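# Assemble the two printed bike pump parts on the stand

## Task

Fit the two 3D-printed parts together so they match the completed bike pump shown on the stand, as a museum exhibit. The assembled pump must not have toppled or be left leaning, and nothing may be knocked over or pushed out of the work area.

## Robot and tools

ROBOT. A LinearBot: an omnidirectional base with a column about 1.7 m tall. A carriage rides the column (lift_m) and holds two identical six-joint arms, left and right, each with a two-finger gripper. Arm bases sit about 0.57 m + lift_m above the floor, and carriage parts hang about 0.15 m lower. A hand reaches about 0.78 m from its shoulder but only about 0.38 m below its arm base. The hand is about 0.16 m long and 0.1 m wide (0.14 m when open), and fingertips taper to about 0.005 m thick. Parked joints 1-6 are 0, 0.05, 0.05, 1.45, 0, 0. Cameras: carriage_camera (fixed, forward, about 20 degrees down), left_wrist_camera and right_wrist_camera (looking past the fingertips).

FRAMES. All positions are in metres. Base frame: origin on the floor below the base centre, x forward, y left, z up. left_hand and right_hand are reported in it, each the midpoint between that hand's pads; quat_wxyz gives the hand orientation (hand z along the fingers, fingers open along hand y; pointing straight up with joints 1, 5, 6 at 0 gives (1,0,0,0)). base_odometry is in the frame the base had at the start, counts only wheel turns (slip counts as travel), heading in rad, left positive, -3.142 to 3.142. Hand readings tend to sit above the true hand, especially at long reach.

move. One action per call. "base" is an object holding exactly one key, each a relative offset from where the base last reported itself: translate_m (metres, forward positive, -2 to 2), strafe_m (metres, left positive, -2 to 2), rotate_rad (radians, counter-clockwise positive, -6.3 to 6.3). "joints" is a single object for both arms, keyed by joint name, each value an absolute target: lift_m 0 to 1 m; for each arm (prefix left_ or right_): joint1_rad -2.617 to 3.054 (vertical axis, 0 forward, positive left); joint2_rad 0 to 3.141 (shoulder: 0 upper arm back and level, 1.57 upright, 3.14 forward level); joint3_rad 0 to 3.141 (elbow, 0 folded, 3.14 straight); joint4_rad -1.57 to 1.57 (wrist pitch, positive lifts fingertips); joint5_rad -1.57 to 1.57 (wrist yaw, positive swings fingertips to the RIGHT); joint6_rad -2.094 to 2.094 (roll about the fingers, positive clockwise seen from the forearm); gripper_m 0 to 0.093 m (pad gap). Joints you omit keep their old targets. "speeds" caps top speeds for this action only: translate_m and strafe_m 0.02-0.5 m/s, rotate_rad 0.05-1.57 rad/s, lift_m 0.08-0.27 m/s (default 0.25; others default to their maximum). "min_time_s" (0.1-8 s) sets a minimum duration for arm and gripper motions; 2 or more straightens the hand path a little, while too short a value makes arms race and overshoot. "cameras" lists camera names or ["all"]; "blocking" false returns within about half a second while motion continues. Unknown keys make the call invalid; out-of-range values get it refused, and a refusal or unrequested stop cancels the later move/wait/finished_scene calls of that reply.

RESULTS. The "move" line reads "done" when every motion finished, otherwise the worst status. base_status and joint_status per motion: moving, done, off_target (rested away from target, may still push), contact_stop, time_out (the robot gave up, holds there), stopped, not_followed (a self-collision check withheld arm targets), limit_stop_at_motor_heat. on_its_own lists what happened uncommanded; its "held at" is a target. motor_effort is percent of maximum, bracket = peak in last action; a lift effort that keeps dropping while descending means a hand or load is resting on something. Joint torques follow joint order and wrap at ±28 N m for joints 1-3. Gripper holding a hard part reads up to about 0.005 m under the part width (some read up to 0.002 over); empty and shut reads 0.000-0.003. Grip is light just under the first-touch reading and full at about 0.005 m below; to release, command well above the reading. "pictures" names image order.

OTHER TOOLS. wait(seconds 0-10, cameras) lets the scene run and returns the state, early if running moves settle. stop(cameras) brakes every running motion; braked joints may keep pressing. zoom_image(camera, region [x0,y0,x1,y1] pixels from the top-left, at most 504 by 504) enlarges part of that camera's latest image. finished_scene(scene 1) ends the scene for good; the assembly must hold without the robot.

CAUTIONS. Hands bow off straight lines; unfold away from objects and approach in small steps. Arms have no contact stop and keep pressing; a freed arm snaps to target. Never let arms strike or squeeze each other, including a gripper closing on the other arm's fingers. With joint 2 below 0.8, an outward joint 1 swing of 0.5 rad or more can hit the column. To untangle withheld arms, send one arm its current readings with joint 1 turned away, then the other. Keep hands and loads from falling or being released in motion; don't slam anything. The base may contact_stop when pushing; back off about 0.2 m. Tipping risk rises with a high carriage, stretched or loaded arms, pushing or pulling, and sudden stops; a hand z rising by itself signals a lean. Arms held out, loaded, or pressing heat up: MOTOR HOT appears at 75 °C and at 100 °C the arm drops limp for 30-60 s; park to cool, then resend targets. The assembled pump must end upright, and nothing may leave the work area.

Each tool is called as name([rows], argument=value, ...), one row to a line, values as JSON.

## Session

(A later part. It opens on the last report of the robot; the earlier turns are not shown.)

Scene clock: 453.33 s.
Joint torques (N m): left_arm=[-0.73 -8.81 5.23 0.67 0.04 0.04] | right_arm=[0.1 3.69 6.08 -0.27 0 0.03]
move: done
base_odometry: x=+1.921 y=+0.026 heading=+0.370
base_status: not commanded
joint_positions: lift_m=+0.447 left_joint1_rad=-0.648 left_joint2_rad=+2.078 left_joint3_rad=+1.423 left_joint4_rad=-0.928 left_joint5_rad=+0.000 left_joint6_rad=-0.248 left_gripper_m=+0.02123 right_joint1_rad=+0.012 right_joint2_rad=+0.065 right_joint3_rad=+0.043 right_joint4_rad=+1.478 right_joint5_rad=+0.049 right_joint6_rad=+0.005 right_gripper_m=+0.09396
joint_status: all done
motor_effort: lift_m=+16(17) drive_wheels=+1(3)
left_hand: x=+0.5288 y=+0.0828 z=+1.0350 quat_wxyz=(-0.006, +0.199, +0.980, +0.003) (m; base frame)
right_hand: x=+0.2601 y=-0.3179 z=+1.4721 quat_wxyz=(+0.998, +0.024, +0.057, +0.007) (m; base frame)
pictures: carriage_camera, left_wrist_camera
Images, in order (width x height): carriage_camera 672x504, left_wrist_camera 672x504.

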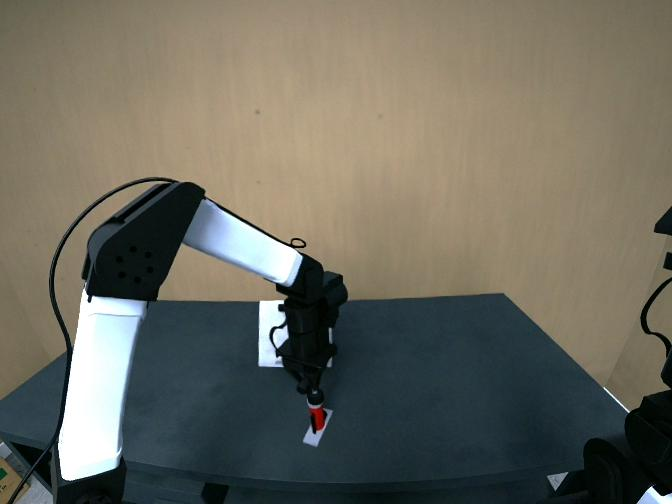

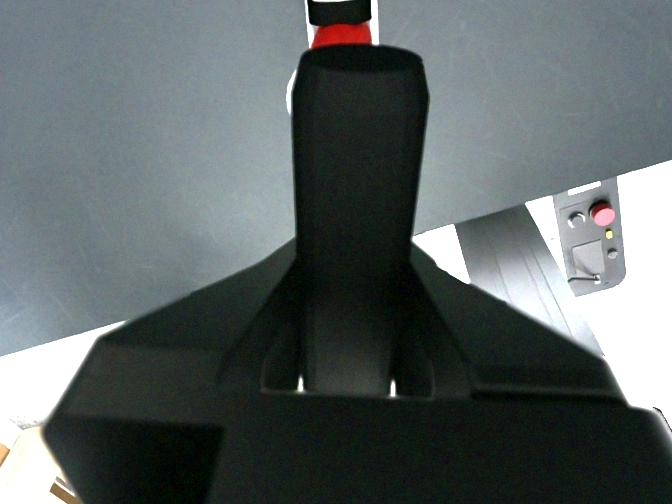

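move(joints={"lift_m":0.437}, speeds={"lift_m":0.08}, cameras=["carriage_camera","left_wrist_camera"])

zoom_image(camera="carriage_camera", region=[285, 360, 345, 420])

zoom_image(camera="left_wrist_camera", region=[260, 0, 440, 140])

Scene clock: 462.77 s.
Joint torques (N m): left_arm=[-0.59 -7.04 4.6 0.87 0.04 0.04] | right_arm=[0.16 3.77 5.81 -0.27 -0.01 0.04]
move: done
base_odometry: x=+1.921 y=+0.026 heading=+0.370
base_status: not commanded
joint_positions: lift_m=+0.437 left_joint1_rad=-0.650 left_joint2_rad=+2.059 left_joint3_rad=+1.431 left_joint4_rad=-0.948 left_joint5_rad=-0.001 left_joint6_rad=-0.248 left_gripper_m=+0.02123 right_joint1_rad=+0.012 right_joint2_rad=+0.065 right_joint3_rad=+0.043 right_joint4_rad=+1.478 right_joint5_rad=+0.049 right_joint6_rad=+0.005 right_gripper_m=+0.09396
joint_status: all done
motor_effort: lift_m=+16(17) drive_wheels=+1(1)
left_hand: x=+0.5284 y=+0.0823 z=+1.0339 quat_wxyz=(-0.002, +0.199, +0.980, +0.002) (m; base frame)
right_hand: x=+0.2601 y=-0.3179 z=+1.4622 quat_wxyz=(+0.998, +0.024, +0.057, +0.007) (m; base frame)
pictures: carriage_camera, left_wrist_camera
Images, in order (width x height): carriage_camera 672x504, left_wrist_camera 672x504.

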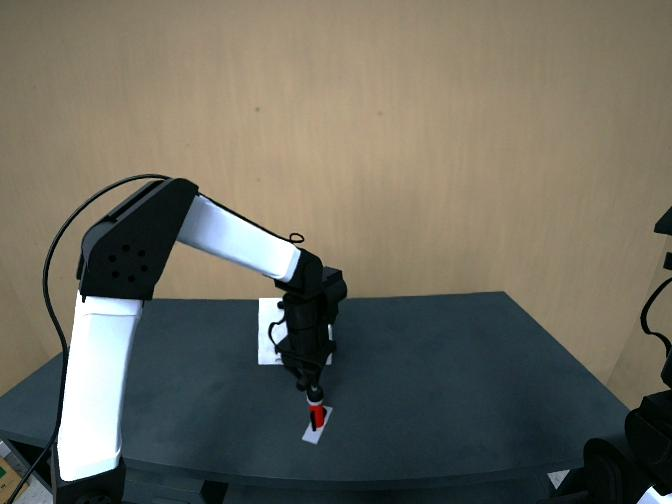

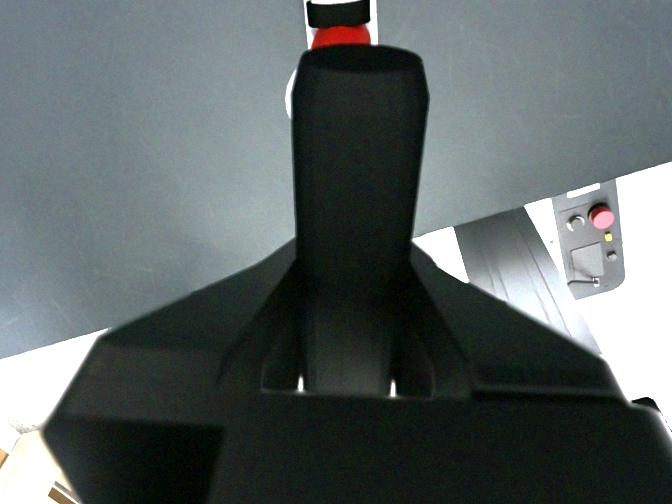

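Scaled by 8.400.

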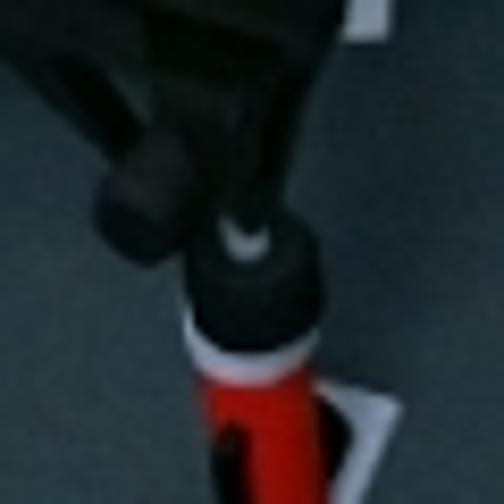

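Scaled by 2.800.

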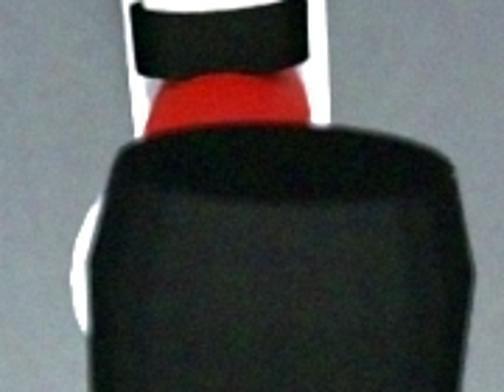

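move(joints={"lift_m":0.447,"left_joint1_rad":-0.635}, speeds={"lift_m":0.08}, cameras=["carriage_camera"])

zoom_image(camera="carriage_camera", region=[285, 365, 345, 425])

Scene clock: 468.93 s.
Joint torques (N m): left_arm=[0.21 -8.91 4.92 0.49 0.04 0.04] | right_arm=[0.17 3.82 6.13 -0.25 0 0.04]
move: done
base_odometry: x=+1.921 y=+0.026 heading=+0.370
base_status: not commanded
joint_positions: lift_m=+0.447 left_joint1_rad=-0.639 left_joint2_rad=+2.079 left_joint3_rad=+1.427 left_joint4_rad=-0.906 left_joint5_rad=+0.000 left_joint6_rad=-0.248 left_gripper_m=+0.02123 right_joint1_rad=+0.012 right_joint2_rad=+0.065 right_joint3_rad=+0.043 right_joint4_rad=+1.478 right_joint5_rad=+0.049 right_joint6_rad=+0.005 right_gripper_m=+0.09396
joint_status: all done
motor_effort: lift_m=+19(22) drive_wheels=+1(1)
left_hand: x=+0.5361 y=+0.0815 z=+1.0353 quat_wxyz=(+0.005, +0.194, +0.981, -0.002) (m; base frame)
right_hand: x=+0.2601 y=-0.3179 z=+1.4717 quat_wxyz=(+0.998, +0.024, +0.057, +0.007) (m; base frame)
pictures: carriage_camera
Images, in order (width x height): carriage_camera 672x504.

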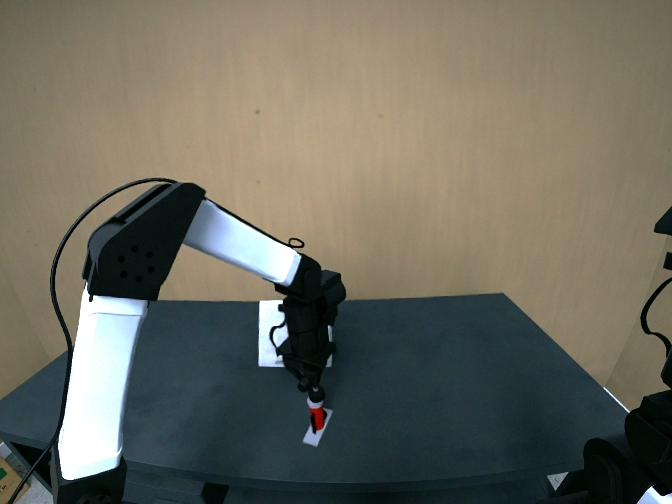

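Scaled by 8.400.

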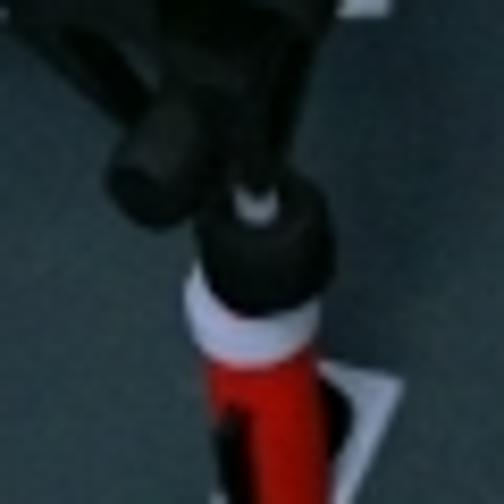

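move(joints={"lift_m":0.466}, speeds={"lift_m":0.08})

move(joints={"left_joint1_rad":-0.658,"left_joint3_rad":1.40,"left_joint6_rad":-0.247}, cameras=["carriage_camera","left_wrist_camera"])

zoom_image(camera="carriage_camera", region=[285, 370, 345, 430])

Scene clock: 480.47 s.
Joint torques (N m): left_arm=[0.14 -9.43 5.14 0.43 0.04 0.03] | right_arm=[0.1 3.74 5.91 -0.29 -0.01 0.04]
move: done
base_odometry: x=+1.921 y=+0.026 heading=+0.370
base_status: not commanded
joint_positions: lift_m=+0.466 left_joint1_rad=-0.639 left_joint2_rad=+2.085 left_joint3_rad=+1.424 left_joint4_rad=-0.900 left_joint5_rad=+0.000 left_joint6_rad=-0.248 left_gripper_m=+0.02123 right_joint1_rad=+0.012 right_joint2_rad=+0.065 right_joint3_rad=+0.043 right_joint4_rad=+1.478 right_joint5_rad=+0.049 right_joint6_rad=+0.005 right_gripper_m=+0.09396
joint_status: all done
motor_effort: lift_m=+19(23) drive_wheels=+1(3)
left_hand: x=+0.5360 y=+0.0816 z=+1.0515 quat_wxyz=(+0.004, +0.194, +0.981, -0.002) (m; base frame)
right_hand: x=+0.2601 y=-0.3179 z=+1.4908 quat_wxyz=(+0.998, +0.024, +0.057, +0.007) (m; base frame)
pictures: none

Scene clock: 481.00 s.
Joint torques (N m): left_arm=[-0.38 -9.31 4.94 0.4 0.04 -0.03] | right_arm=[0.17 3.7 5.97 -0.29 -0.01 0.02]
move: done
base_odometry: x=+1.921 y=+0.026 heading=+0.370
base_status: not commanded
joint_positions: lift_m=+0.466 left_joint1_rad=-0.656 left_joint2_rad=+2.085 left_joint3_rad=+1.405 left_joint4_rad=-0.899 left_joint5_rad=+0.000 left_joint6_rad=-0.248 left_gripper_m=+0.02123 right_joint1_rad=+0.012 right_joint2_rad=+0.065 right_joint3_rad=+0.043 right_joint4_rad=+1.478 right_joint5_rad=+0.049 right_joint6_rad=+0.005 right_gripper_m=+0.09396
joint_status: all done
motor_effort: lift_m=+18(20) drive_wheels=+1(3)
left_hand: x=+0.5272 y=+0.0804 z=+1.0472 quat_wxyz=(-0.004, +0.202, +0.979, +0.002) (m; base frame)
right_hand: x=+0.2601 y=-0.3179 z=+1.4908 quat_wxyz=(+0.998, +0.024, +0.057, +0.007) (m; base frame)
pictures: carriage_camera, left_wrist_camera
Images, in order (width x height): carriage_camera 672x504, left_wrist_camera 672x504.

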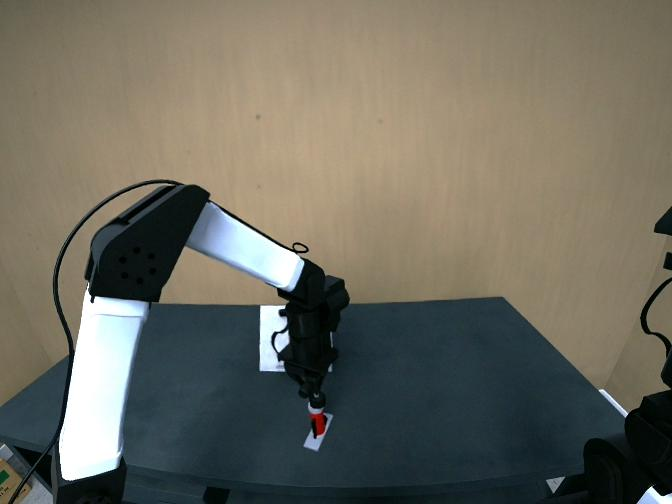

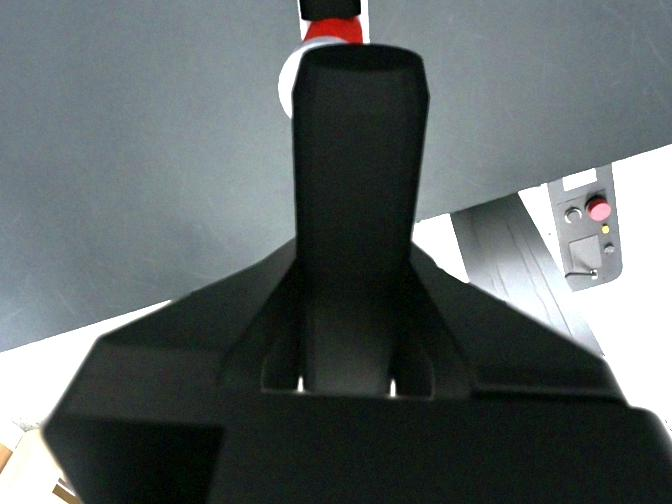

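Scaled by 8.400.

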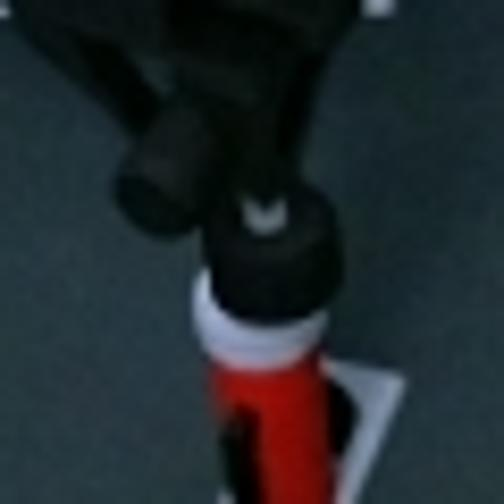

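move(joints={"left_joint1_rad":-0.645,"left_joint3_rad":1.391,"left_joint6_rad":-0.24})

move(joints={"lift_m":0.459}, speeds={"lift_m":0.08}, cameras=["carriage_camera","left_wrist_camera"])

zoom_image(camera="carriage_camera", region=[285, 370, 345, 430])

Scene clock: 489.93 s.
Joint torques (N m): left_arm=[0.25 -9.31 4.85 0.38 0.04 0.04] | right_arm=[0.16 3.77 5.98 -0.28 0 0.03]
move: done
base_odometry: x=+1.921 y=+0.026 heading=+0.370
base_status: not commanded
joint_positions: lift_m=+0.466 left_joint1_rad=-0.650 left_joint2_rad=+2.085 left_joint3_rad=+1.397 left_joint4_rad=-0.899 left_joint5_rad=+0.000 left_joint6_rad=-0.247 left_gripper_m=+0.02123 right_joint1_rad=+0.012 right_joint2_rad=+0.065 right_joint3_rad=+0.043 right_joint4_rad=+1.478 right_joint5_rad=+0.049 right_joint6_rad=+0.005 right_gripper_m=+0.09396
joint_status: all done
motor_effort: lift_m=+19(19) drive_wheels=+1(1)
left_hand: x=+0.5261 y=+0.0838 z=+1.0454 quat_wxyz=(-0.007, +0.200, +0.980, +0.004) (m; base frame)
right_hand: x=+0.2601 y=-0.3179 z=+1.4908 quat_wxyz=(+0.998, +0.024, +0.057, +0.007) (m; base frame)
pictures: none

Scene clock: 490.47 s.
Joint torques (N m): left_arm=[0.24 -9.47 4.98 0.32 0.03 0.03] | right_arm=[0.18 3.7 5.94 -0.27 0 0.04]
move: done
base_odometry: x=+1.921 y=+0.026 heading=+0.370
base_status: not commanded
joint_positions: lift_m=+0.459 left_joint1_rad=-0.650 left_joint2_rad=+2.087 left_joint3_rad=+1.395 left_joint4_rad=-0.891 left_joint5_rad=+0.000 left_joint6_rad=-0.246 left_gripper_m=+0.02123 right_joint1_rad=+0.012 right_joint2_rad=+0.065 right_joint3_rad=+0.043 right_joint4_rad=+1.478 right_joint5_rad=+0.049 right_joint6_rad=+0.005 right_gripper_m=+0.09396
joint_status: all done
motor_effort: lift_m=+18(20) drive_wheels=+1(4)
left_hand: x=+0.5268 y=+0.0831 z=+1.0374 quat_wxyz=(-0.006, +0.201, +0.980, +0.002) (m; base frame)
right_hand: x=+0.2600 y=-0.3179 z=+1.4839 quat_wxyz=(+0.998, +0.024, +0.057, +0.007) (m; base frame)
pictures: carriage_camera, left_wrist_camera
Images, in order (width x height): carriage_camera 672x504, left_wrist_camera 672x504.

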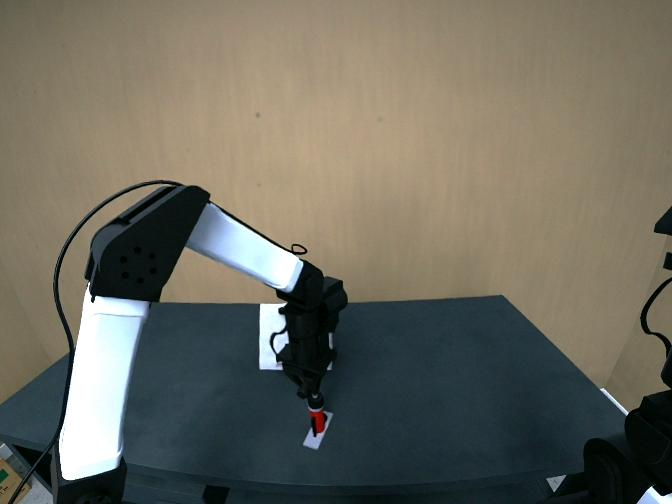

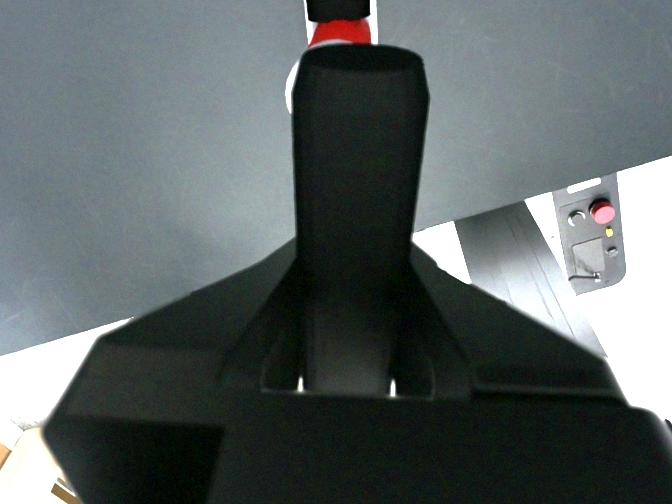

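Scaled by 8.400.

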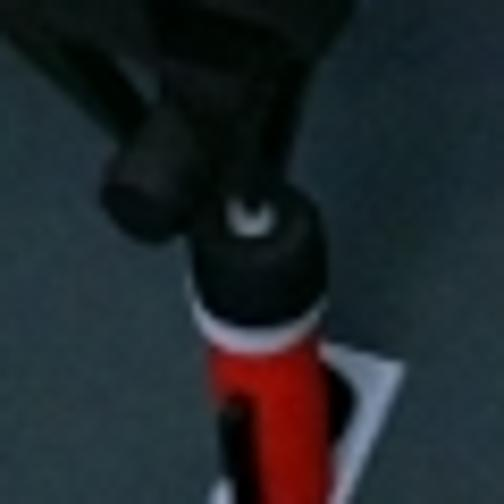

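move(joints={"left_joint1_rad":-0.638,"lift_m":0.455}, speeds={"lift_m":0.08})

move(joints={"lift_m":0.449}, speeds={"lift_m":0.08}, cameras=["carriage_camera","left_wrist_camera"])

zoom_image(camera="carriage_camera", region=[285, 370, 345, 430])

Scene clock: 496.50 s.
Joint torques (N m): left_arm=[0.42 -9.13 4.92 0.38 0.03 0.03] | right_arm=[0.12 3.71 6.02 -0.29 0.01 0.03]
move: done
base_odometry: x=+1.921 y=+0.026 heading=+0.370
base_status: not commanded
joint_positions: lift_m=+0.455 left_joint1_rad=-0.645 left_joint2_rad=+2.083 left_joint3_rad=+1.397 left_joint4_rad=-0.897 left_joint5_rad=+0.000 left_joint6_rad=-0.246 left_gripper_m=+0.02123 right_joint1_rad=+0.012 right_joint2_rad=+0.065 right_joint3_rad=+0.043 right_joint4_rad=+1.478 right_joint5_rad=+0.049 right_joint6_rad=+0.005 right_gripper_m=+0.09396
joint_status: all done
motor_effort: lift_m=+16(18) drive_wheels=+1(3)
left_hand: x=+0.5277 y=+0.0847 z=+1.0354 quat_wxyz=(-0.006, +0.199, +0.980, +0.002) (m; base frame)
right_hand: x=+0.2600 y=-0.3179 z=+1.4801 quat_wxyz=(+0.998, +0.024, +0.057, +0.007) (m; base frame)
pictures: none

Scene clock: 496.93 s.
Joint torques (N m): left_arm=[0.4 -8.08 4.59 0.51 0.03 0.03] | right_arm=[0.14 3.75 5.91 -0.27 0 0.04]
move: done
base_odometry: x=+1.921 y=+0.026 heading=+0.370
base_status: not commanded
joint_positions: lift_m=+0.449 left_joint1_rad=-0.645 left_joint2_rad=+2.071 left_joint3_rad=+1.401 left_joint4_rad=-0.910 left_joint5_rad=+0.001 left_joint6_rad=-0.246 left_gripper_m=+0.02123 right_joint1_rad=+0.012 right_joint2_rad=+0.065 right_joint3_rad=+0.043 right_joint4_rad=+1.478 right_joint5_rad=+0.049 right_joint6_rad=+0.005 right_gripper_m=+0.09396
joint_status: all done
motor_effort: lift_m=+17(17) drive_wheels=+1(3)
left_hand: x=+0.5275 y=+0.0848 z=+1.0347 quat_wxyz=(-0.004, +0.199, +0.980, +0.001) (m; base frame)
right_hand: x=+0.2600 y=-0.3179 z=+1.4741 quat_wxyz=(+0.998, +0.024, +0.057, +0.007) (m; base frame)
pictures: carriage_camera, left_wrist_camera
Images, in order (width x height): carriage_camera 672x504, left_wrist_camera 672x504.

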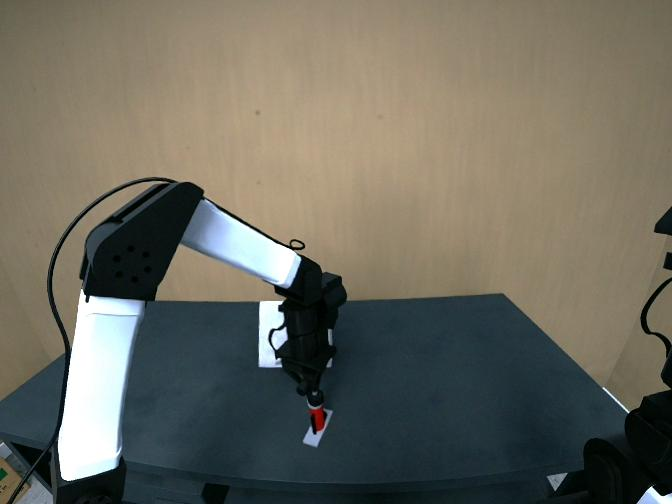

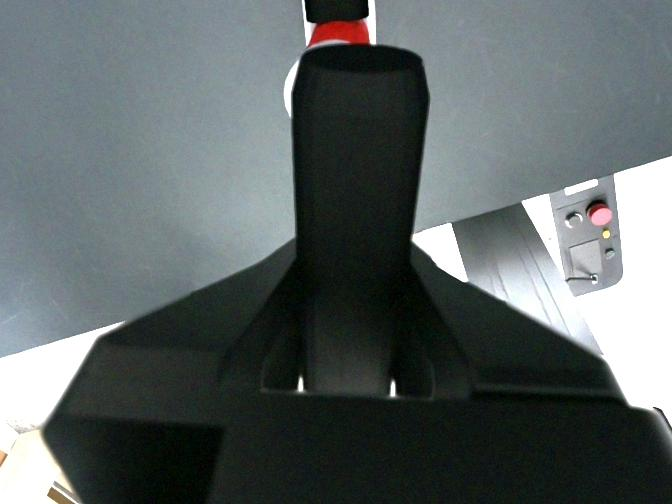

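Scaled by 8.400.

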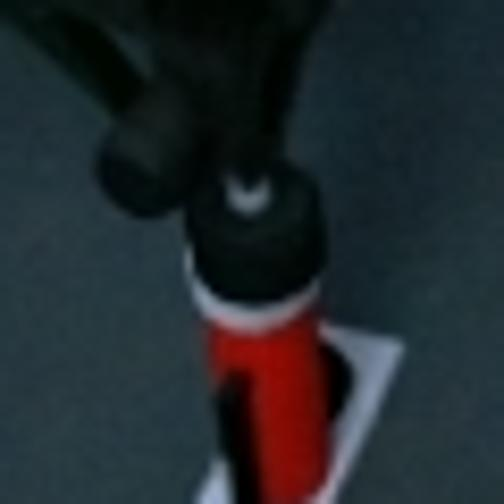

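move(joints={"lift_m":0.475}, speeds={"lift_m":0.1})

move(joints={"left_joint1_rad":-0.630,"left_joint3_rad":1.427,"left_joint6_rad":-0.228}, cameras=["carriage_camera","left_wrist_camera"])

zoom_image(camera="carriage_camera", region=[285, 370, 345, 430])

Scene clock: 523.43 s.
Joint torques (N m): left_arm=[0.24 -9.02 5 0.39 0.03 0.03] | right_arm=[0.16 3.7 5.97 -0.32 0 0.03]
move: done
base_odometry: x=+1.921 y=+0.026 heading=+0.370
base_status: not commanded
joint_positions: lift_m=+0.475 left_joint1_rad=-0.643 left_joint2_rad=+2.083 left_joint3_rad=+1.396 left_joint4_rad=-0.900 left_joint5_rad=+0.001 left_joint6_rad=-0.246 left_gripper_m=+0.02123 right_joint1_rad=+0.012 right_joint2_rad=+0.065 right_joint3_rad=+0.043 right_joint4_rad=+1.478 right_joint5_rad=+0.049 right_joint6_rad=+0.005 right_gripper_m=+0.09396
joint_status: all done
motor_effort: lift_m=+19(24) drive_wheels=+1(3)
left_hand: x=+0.5271 y=+0.0860 z=+1.0549 quat_wxyz=(-0.008, +0.198, +0.980, +0.003) (m; base frame)
right_hand: x=+0.2600 y=-0.3179 z=+1.4998 quat_wxyz=(+0.998, +0.024, +0.057, +0.007) (m; base frame)
pictures: none

Scene clock: 524.00 s.
Joint torques (N m): left_arm=[0.24 -9.1 7.17 0.41 0.03 0.03] | right_arm=[0.12 3.71 5.98 -0.29 0 0.03]
move: done
base_odometry: x=+1.921 y=+0.026 heading=+0.370
base_status: not commanded
joint_positions: lift_m=+0.475 left_joint1_rad=-0.635 left_joint2_rad=+2.083 left_joint3_rad=+1.407 left_joint4_rad=-0.900 left_joint5_rad=+0.001 left_joint6_rad=-0.235 left_gripper_m=+0.02123 right_joint1_rad=+0.012 right_joint2_rad=+0.065 right_joint3_rad=+0.043 right_joint4_rad=+1.478 right_joint5_rad=+0.049 right_joint6_rad=+0.005 right_gripper_m=+0.09396
joint_status: all done
motor_effort: lift_m=+19(19) drive_wheels=+1(3)
left_hand: x=+0.5321 y=+0.0860 z=+1.0574 quat_wxyz=(-0.003, +0.199, +0.980, +0.001) (m; base frame)
right_hand: x=+0.2600 y=-0.3179 z=+1.4998 quat_wxyz=(+0.998, +0.024, +0.057, +0.007) (m; base frame)
pictures: carriage_camera, left_wrist_camera
Images, in order (width x height): carriage_camera 672x504, left_wrist_camera 672x504.

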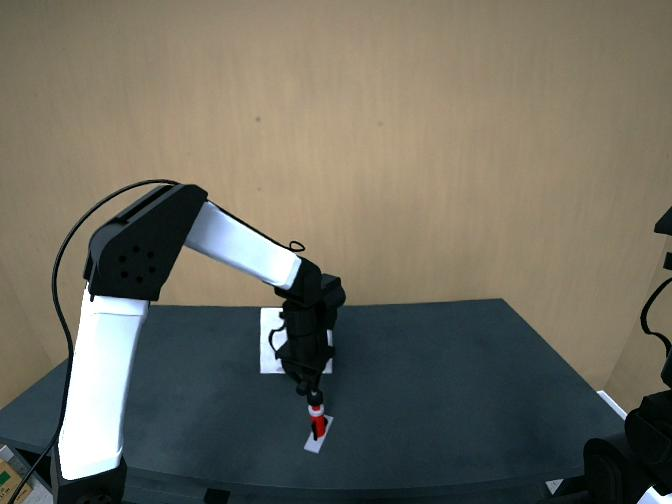

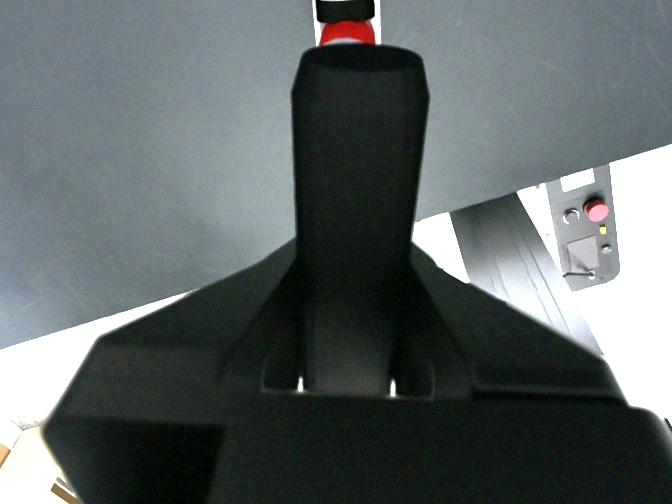

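Scaled by 8.400.

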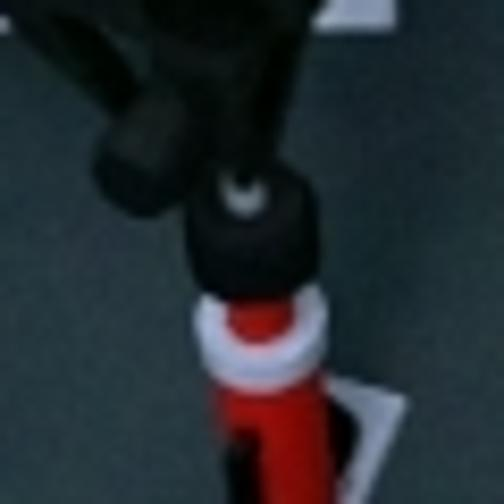

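move(joints={"lift_m":0.458}, speeds={"lift_m":0.08})

move(joints={"lift_m":0.446}, speeds={"lift_m":0.08}, cameras=["carriage_camera","left_wrist_camera"])

zoom_image(camera="carriage_camera", region=[285, 370, 345, 430])

Scene clock: 530.63 s.
Joint torques (N m): left_arm=[0.23 -9.36 6.8 0.41 0.03 0.04] | right_arm=[0.14 3.71 6.02 -0.29 0 0.04]
move: done
base_odometry: x=+1.921 y=+0.026 heading=+0.370
base_status: not commanded
joint_positions: lift_m=+0.458 left_joint1_rad=-0.635 left_joint2_rad=+2.085 left_joint3_rad=+1.411 left_joint4_rad=-0.899 left_joint5_rad=+0.001 left_joint6_rad=-0.235 left_gripper_m=+0.02123 right_joint1_rad=+0.012 right_joint2_rad=+0.065 right_joint3_rad=+0.043 right_joint4_rad=+1.478 right_joint5_rad=+0.049 right_joint6_rad=+0.005 right_gripper_m=+0.09396
joint_status: all done
motor_effort: lift_m=+18(20) drive_wheels=+1(3)
left_hand: x=+0.5333 y=+0.0851 z=+1.0406 quat_wxyz=(-0.001, +0.199, +0.980, +0.000) (m; base frame)
right_hand: x=+0.2600 y=-0.3179 z=+1.4829 quat_wxyz=(+0.998, +0.024, +0.057, +0.007) (m; base frame)
pictures: none

Scene clock: 531.17 s.
Joint torques (N m): left_arm=[0.1 -9.44 6.63 0.37 0.03 0.04] | right_arm=[0.2 3.67 6 -0.33 0 0.04]
move: done
base_odometry: x=+1.921 y=+0.026 heading=+0.370
base_status: not commanded
joint_positions: lift_m=+0.446 left_joint1_rad=-0.633 left_joint2_rad=+2.086 left_joint3_rad=+1.413 left_joint4_rad=-0.894 left_joint5_rad=+0.000 left_joint6_rad=-0.234 left_gripper_m=+0.02123 right_joint1_rad=+0.012 right_joint2_rad=+0.065 right_joint3_rad=+0.043 right_joint4_rad=+1.478 right_joint5_rad=+0.049 right_joint6_rad=+0.005 right_gripper_m=+0.09396
joint_status: all done
motor_effort: lift_m=+17(20) drive_wheels=+1(3)
left_hand: x=+0.5354 y=+0.0846 z=+1.0288 quat_wxyz=(+0.002, +0.198, +0.980, -0.001) (m; base frame)
right_hand: x=+0.2600 y=-0.3179 z=+1.4708 quat_wxyz=(+0.998, +0.024, +0.057, +0.007) (m; base frame)
pictures: carriage_camera, left_wrist_camera
Images, in order (width x height): carriage_camera 672x504, left_wrist_camera 672x504.

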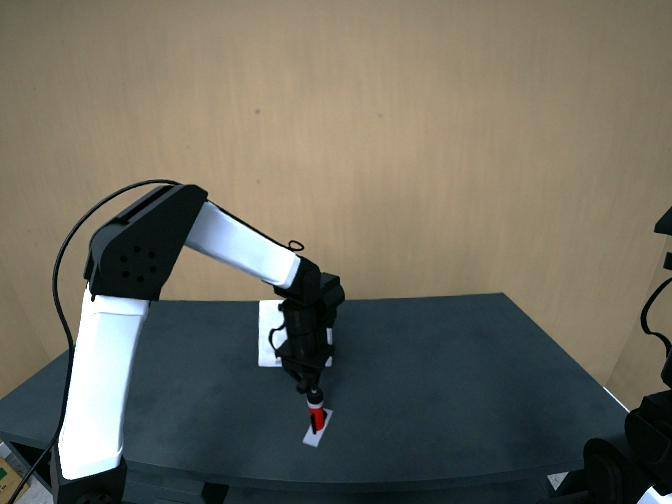

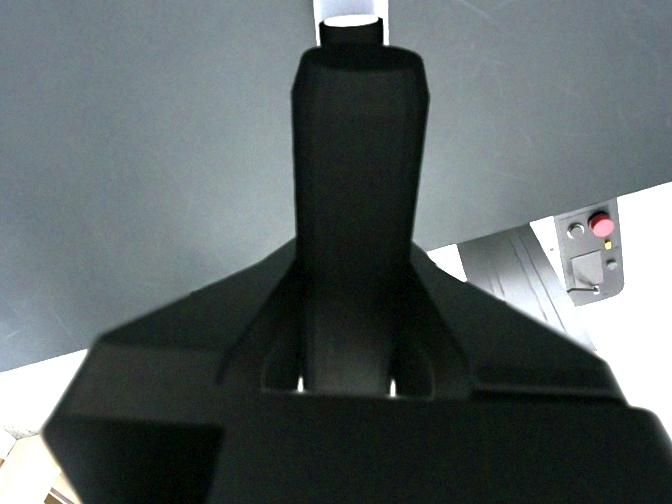

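Scaled by 8.400.

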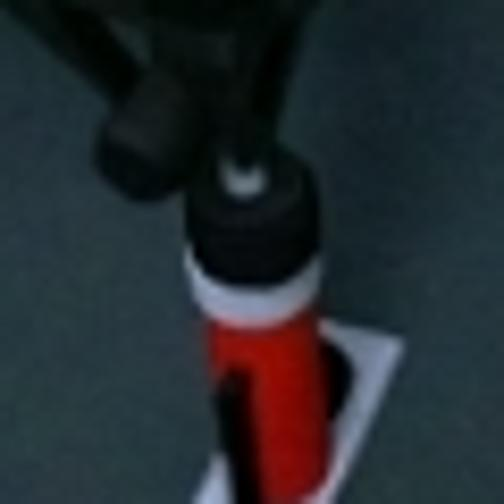

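move(joints={"lift_m":0.436}, speeds={"lift_m":0.08})

move(joints={"lift_m":0.428}, speeds={"lift_m":0.08}, cameras=["carriage_camera","left_wrist_camera"])

zoom_image(camera="carriage_camera", region=[285, 360, 345, 420])

Scene clock: 535.57 s.
Joint torques (N m): left_arm=[-0.05 -9.46 6.01 0.43 0.06 0.03] | right_arm=[0.13 3.82 6.08 -0.29 0.01 0.04]
move: done
base_odometry: x=+1.921 y=+0.026 heading=+0.370
base_status: not commanded
joint_positions: lift_m=+0.436 left_joint1_rad=-0.632 left_joint2_rad=+2.086 left_joint3_rad=+1.421 left_joint4_rad=-0.898 left_joint5_rad=-0.003 left_joint6_rad=-0.234 left_gripper_m=+0.02123 right_joint1_rad=+0.012 right_joint2_rad=+0.065 right_joint3_rad=+0.043 right_joint4_rad=+1.478 right_joint5_rad=+0.049 right_joint6_rad=+0.005 right_gripper_m=+0.09396
joint_status: all done
motor_effort: lift_m=+18(18) drive_wheels=-3(3)
left_hand: x=+0.5374 y=+0.0845 z=+1.0208 quat_wxyz=(+0.004, +0.198, +0.980, +0.000) (m; base frame)
right_hand: x=+0.2601 y=-0.3179 z=+1.4610 quat_wxyz=(+0.998, +0.024, +0.057, +0.007) (m; base frame)
pictures: none

Scene clock: 536.03 s.
Joint torques (N m): left_arm=[-0.01 -8.54 4.96 0.64 0.06 0.03] | right_arm=[0.16 3.73 5.9 -0.31 0 0.04]
move: done
base_odometry: x=+1.921 y=+0.026 heading=+0.370
base_status: not commanded
joint_positions: lift_m=+0.428 left_joint1_rad=-0.632 left_joint2_rad=+2.075 left_joint3_rad=+1.434 left_joint4_rad=-0.921 left_joint5_rad=-0.003 left_joint6_rad=-0.234 left_gripper_m=+0.02123 right_joint1_rad=+0.012 right_joint2_rad=+0.065 right_joint3_rad=+0.043 right_joint4_rad=+1.478 right_joint5_rad=+0.049 right_joint6_rad=+0.005 right_gripper_m=+0.09396
joint_status: all done
motor_effort: lift_m=+16(18) drive_wheels=+1(3)
left_hand: x=+0.5374 y=+0.0846 z=+1.0197 quat_wxyz=(+0.004, +0.198, +0.980, +0.000) (m; base frame)
right_hand: x=+0.2601 y=-0.3179 z=+1.4531 quat_wxyz=(+0.998, +0.024, +0.057, +0.007) (m; base frame)
pictures: carriage_camera, left_wrist_camera
Images, in order (width x height): carriage_camera 672x504, left_wrist_camera 672x504.

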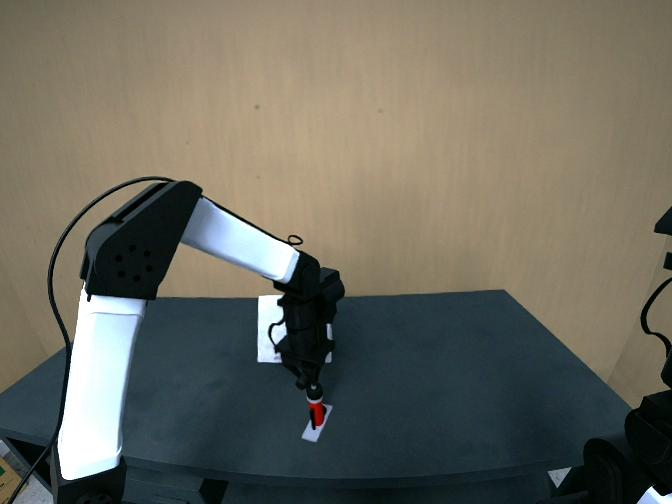

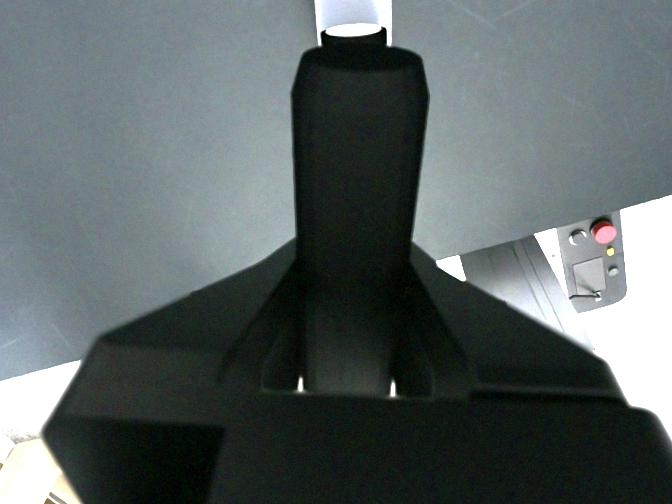

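Scaled by 8.400.

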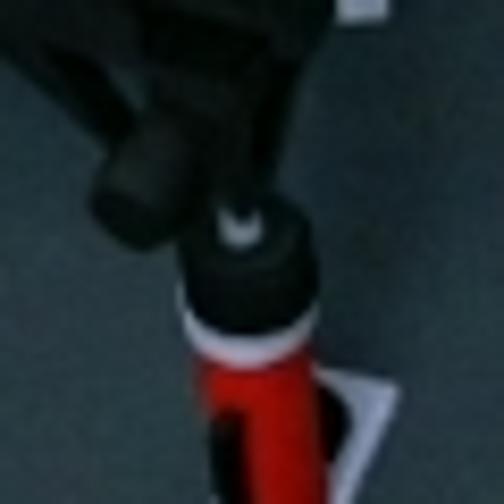

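move(joints={"left_joint4_rad":-0.915,"lift_m":0.425}, speeds={"lift_m":0.08})

move(joints={"lift_m":0.415}, speeds={"lift_m":0.08}, cameras=["carriage_camera","left_wrist_camera"])

zoom_image(camera="carriage_camera", region=[285, 355, 345, 415])

Scene clock: 543.77 s.
Joint torques (N m): left_arm=[-0.01 -8.13 4.62 0.49 0.06 0.03] | right_arm=[0.17 3.7 6.02 -0.3 -0.01 0.05]
move: done
base_odometry: x=+1.921 y=+0.026 heading=+0.370
base_status: not commanded
joint_positions: lift_m=+0.425 left_joint1_rad=-0.632 left_joint2_rad=+2.070 left_joint3_rad=+1.438 left_joint4_rad=-0.932 left_joint5_rad=-0.003 left_joint6_rad=-0.234 left_gripper_m=+0.02123 right_joint1_rad=+0.012 right_joint2_rad=+0.065 right_joint3_rad=+0.043 right_joint4_rad=+1.478 right_joint5_rad=+0.049 right_joint6_rad=+0.005 right_gripper_m=+0.09396
joint_status: all done
motor_effort: lift_m=+16(18) drive_wheels=+1(1)
left_hand: x=+0.5369 y=+0.0849 z=+1.0194 quat_wxyz=(+0.004, +0.198, +0.980, +0.000) (m; base frame)
right_hand: x=+0.2600 y=-0.3179 z=+1.4502 quat_wxyz=(+0.998, +0.024, +0.057, +0.007) (m; base frame)
pictures: none

Scene clock: 544.27 s.
Joint torques (N m): left_arm=[-0.01 -6.45 3.88 0.71 0.06 0.04] | right_arm=[0.14 3.73 6.11 -0.29 0 0.03]
move: done
base_odometry: x=+1.921 y=+0.026 heading=+0.370
base_status: not commanded
joint_positions: lift_m=+0.415 left_joint1_rad=-0.632 left_joint2_rad=+2.051 left_joint3_rad=+1.447 left_joint4_rad=-0.953 left_joint5_rad=-0.003 left_joint6_rad=-0.234 left_gripper_m=+0.02123 right_joint1_rad=+0.012 right_joint2_rad=+0.065 right_joint3_rad=+0.043 right_joint4_rad=+1.478 right_joint5_rad=+0.049 right_joint6_rad=+0.005 right_gripper_m=+0.09396
joint_status: all done
motor_effort: lift_m=+16(17) drive_wheels=+1(1)
left_hand: x=+0.5368 y=+0.0850 z=+1.0187 quat_wxyz=(+0.007, +0.198, +0.980, -0.002) (m; base frame)
right_hand: x=+0.2600 y=-0.3179 z=+1.4402 quat_wxyz=(+0.998, +0.024, +0.057, +0.007) (m; base frame)
pictures: carriage_camera, left_wrist_camera
Images, in order (width x height): carriage_camera 672x504, left_wrist_camera 672x504.

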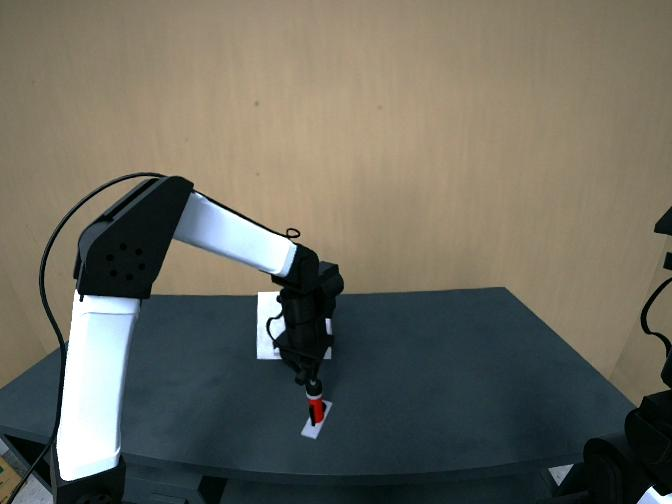

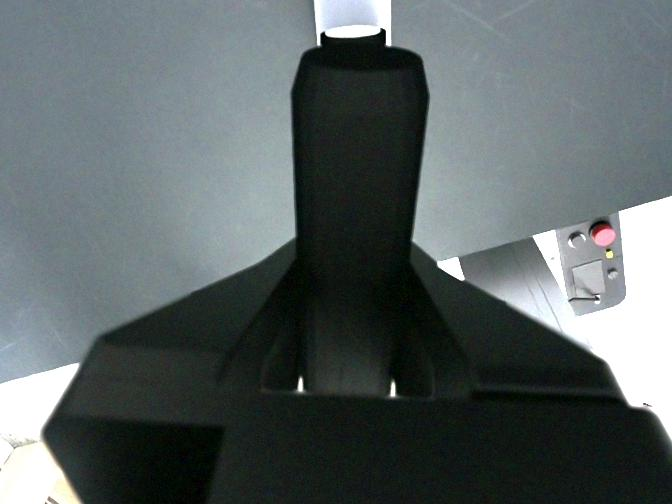

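Scaled by 8.400.

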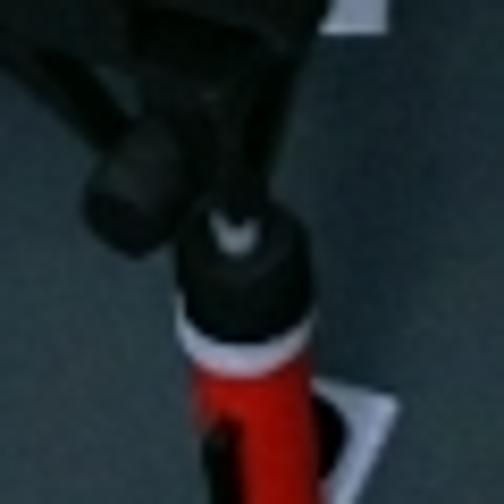

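move(joints={"lift_m":0.434,"left_joint4_rad":-0.90}, speeds={"lift_m":0.08})

move(joints={"left_gripper_m":0.06}, min_time_s=2)

move(joints={"lift_m":0.56}, speeds={"lift_m":0.1}, cameras=["carriage_camera","left_wrist_camera"])

zoom_image(camera="carriage_camera", region=[280, 380, 360, 470])

Scene clock: 554.83 s.
Joint torques (N m): left_arm=[0.01 -8.87 4.86 0.51 0.06 0.04] | right_arm=[0.16 3.74 5.96 -0.3 0 0.04]
move: done
base_odometry: x=+1.921 y=+0.026 heading=+0.370
base_status: not commanded
joint_positions: lift_m=+0.434 left_joint1_rad=-0.632 left_joint2_rad=+2.079 left_joint3_rad=+1.434 left_joint4_rad=-0.919 left_joint5_rad=-0.003 left_joint6_rad=-0.234 left_gripper_m=+0.02123 right_joint1_rad=+0.012 right_joint2_rad=+0.065 right_joint3_rad=+0.043 right_joint4_rad=+1.478 right_joint5_rad=+0.049 right_joint6_rad=+0.005 right_gripper_m=+0.09396
joint_status: all done
motor_effort: lift_m=+20(22) drive_wheels=+1(1)
left_hand: x=+0.5376 y=+0.0844 z=+1.0240 quat_wxyz=(+0.004, +0.198, +0.980, +0.000) (m; base frame)
right_hand: x=+0.2601 y=-0.3179 z=+1.4588 quat_wxyz=(+0.998, +0.024, +0.057, +0.007) (m; base frame)
pictures: none

Scene clock: 557.10 s.
Joint torques (N m): left_arm=[-0.01 -8.88 4.88 0.49 0.06 0.03] | right_arm=[0.13 3.74 5.96 -0.28 0.01 0.04]
move: done
base_odometry: x=+1.921 y=+0.026 heading=+0.370
base_status: not commanded
joint_positions: lift_m=+0.434 left_joint1_rad=-0.632 left_joint2_rad=+2.079 left_joint3_rad=+1.434 left_joint4_rad=-0.916 left_joint5_rad=-0.003 left_joint6_rad=-0.234 left_gripper_m=+0.05993 right_joint1_rad=+0.012 right_joint2_rad=+0.065 right_joint3_rad=+0.043 right_joint4_rad=+1.478 right_joint5_rad=+0.049 right_joint6_rad=+0.005 right_gripper_m=+0.09396
joint_status: all done
motor_effort: lift_m=+19(20) drive_wheels=+1(1)
left_hand: x=+0.5381 y=+0.0839 z=+1.0240 quat_wxyz=(+0.005, +0.198, +0.980, -0.001) (m; base frame)
right_hand: x=+0.2601 y=-0.3179 z=+1.4588 quat_wxyz=(+0.998, +0.024, +0.057, +0.007) (m; base frame)
pictures: none

Scene clock: 558.73 s.
Joint torques (N m): left_arm=[0.01 -9.42 5.15 0.41 0.06 0.03] | right_arm=[0.16 3.71 5.94 -0.3 0.01 0.04]
move: done
base_odometry: x=+1.921 y=+0.026 heading=+0.370
base_status: not commanded
joint_positions: lift_m=+0.560 left_joint1_rad=-0.632 left_joint2_rad=+2.086 left_joint3_rad=+1.431 left_joint4_rad=-0.911 left_joint5_rad=-0.003 left_joint6_rad=-0.234 left_gripper_m=+0.05993 right_joint1_rad=+0.012 right_joint2_rad=+0.065 right_joint3_rad=+0.043 right_joint4_rad=+1.478 right_joint5_rad=+0.049 right_joint6_rad=+0.005 right_gripper_m=+0.09396
joint_status: all done
motor_effort: lift_m=+18(23) drive_wheels=+1(3)
left_hand: x=+0.5375 y=+0.0844 z=+1.1470 quat_wxyz=(+0.003, +0.198, +0.980, +0.000) (m; base frame)
right_hand: x=+0.2601 y=-0.3179 z=+1.5848 quat_wxyz=(+0.998, +0.024, +0.057, +0.007) (m; base frame)
pictures: carriage_camera, left_wrist_camera
Images, in order (width x height): carriage_camera 672x504, left_wrist_camera 672x504.

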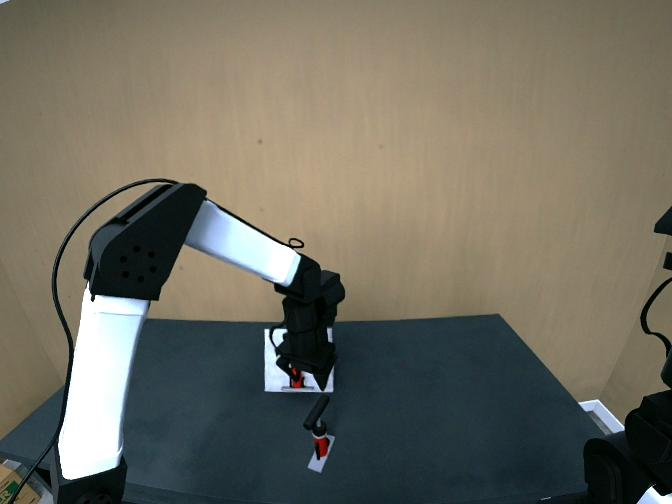

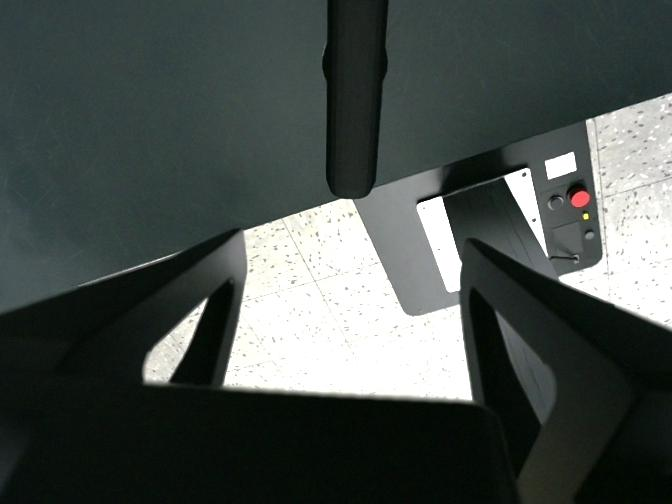

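Scaled by 5.600.

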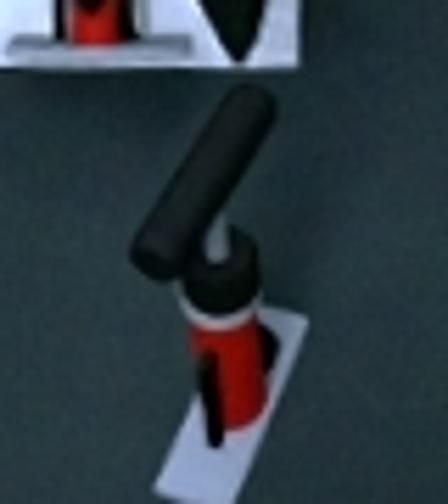

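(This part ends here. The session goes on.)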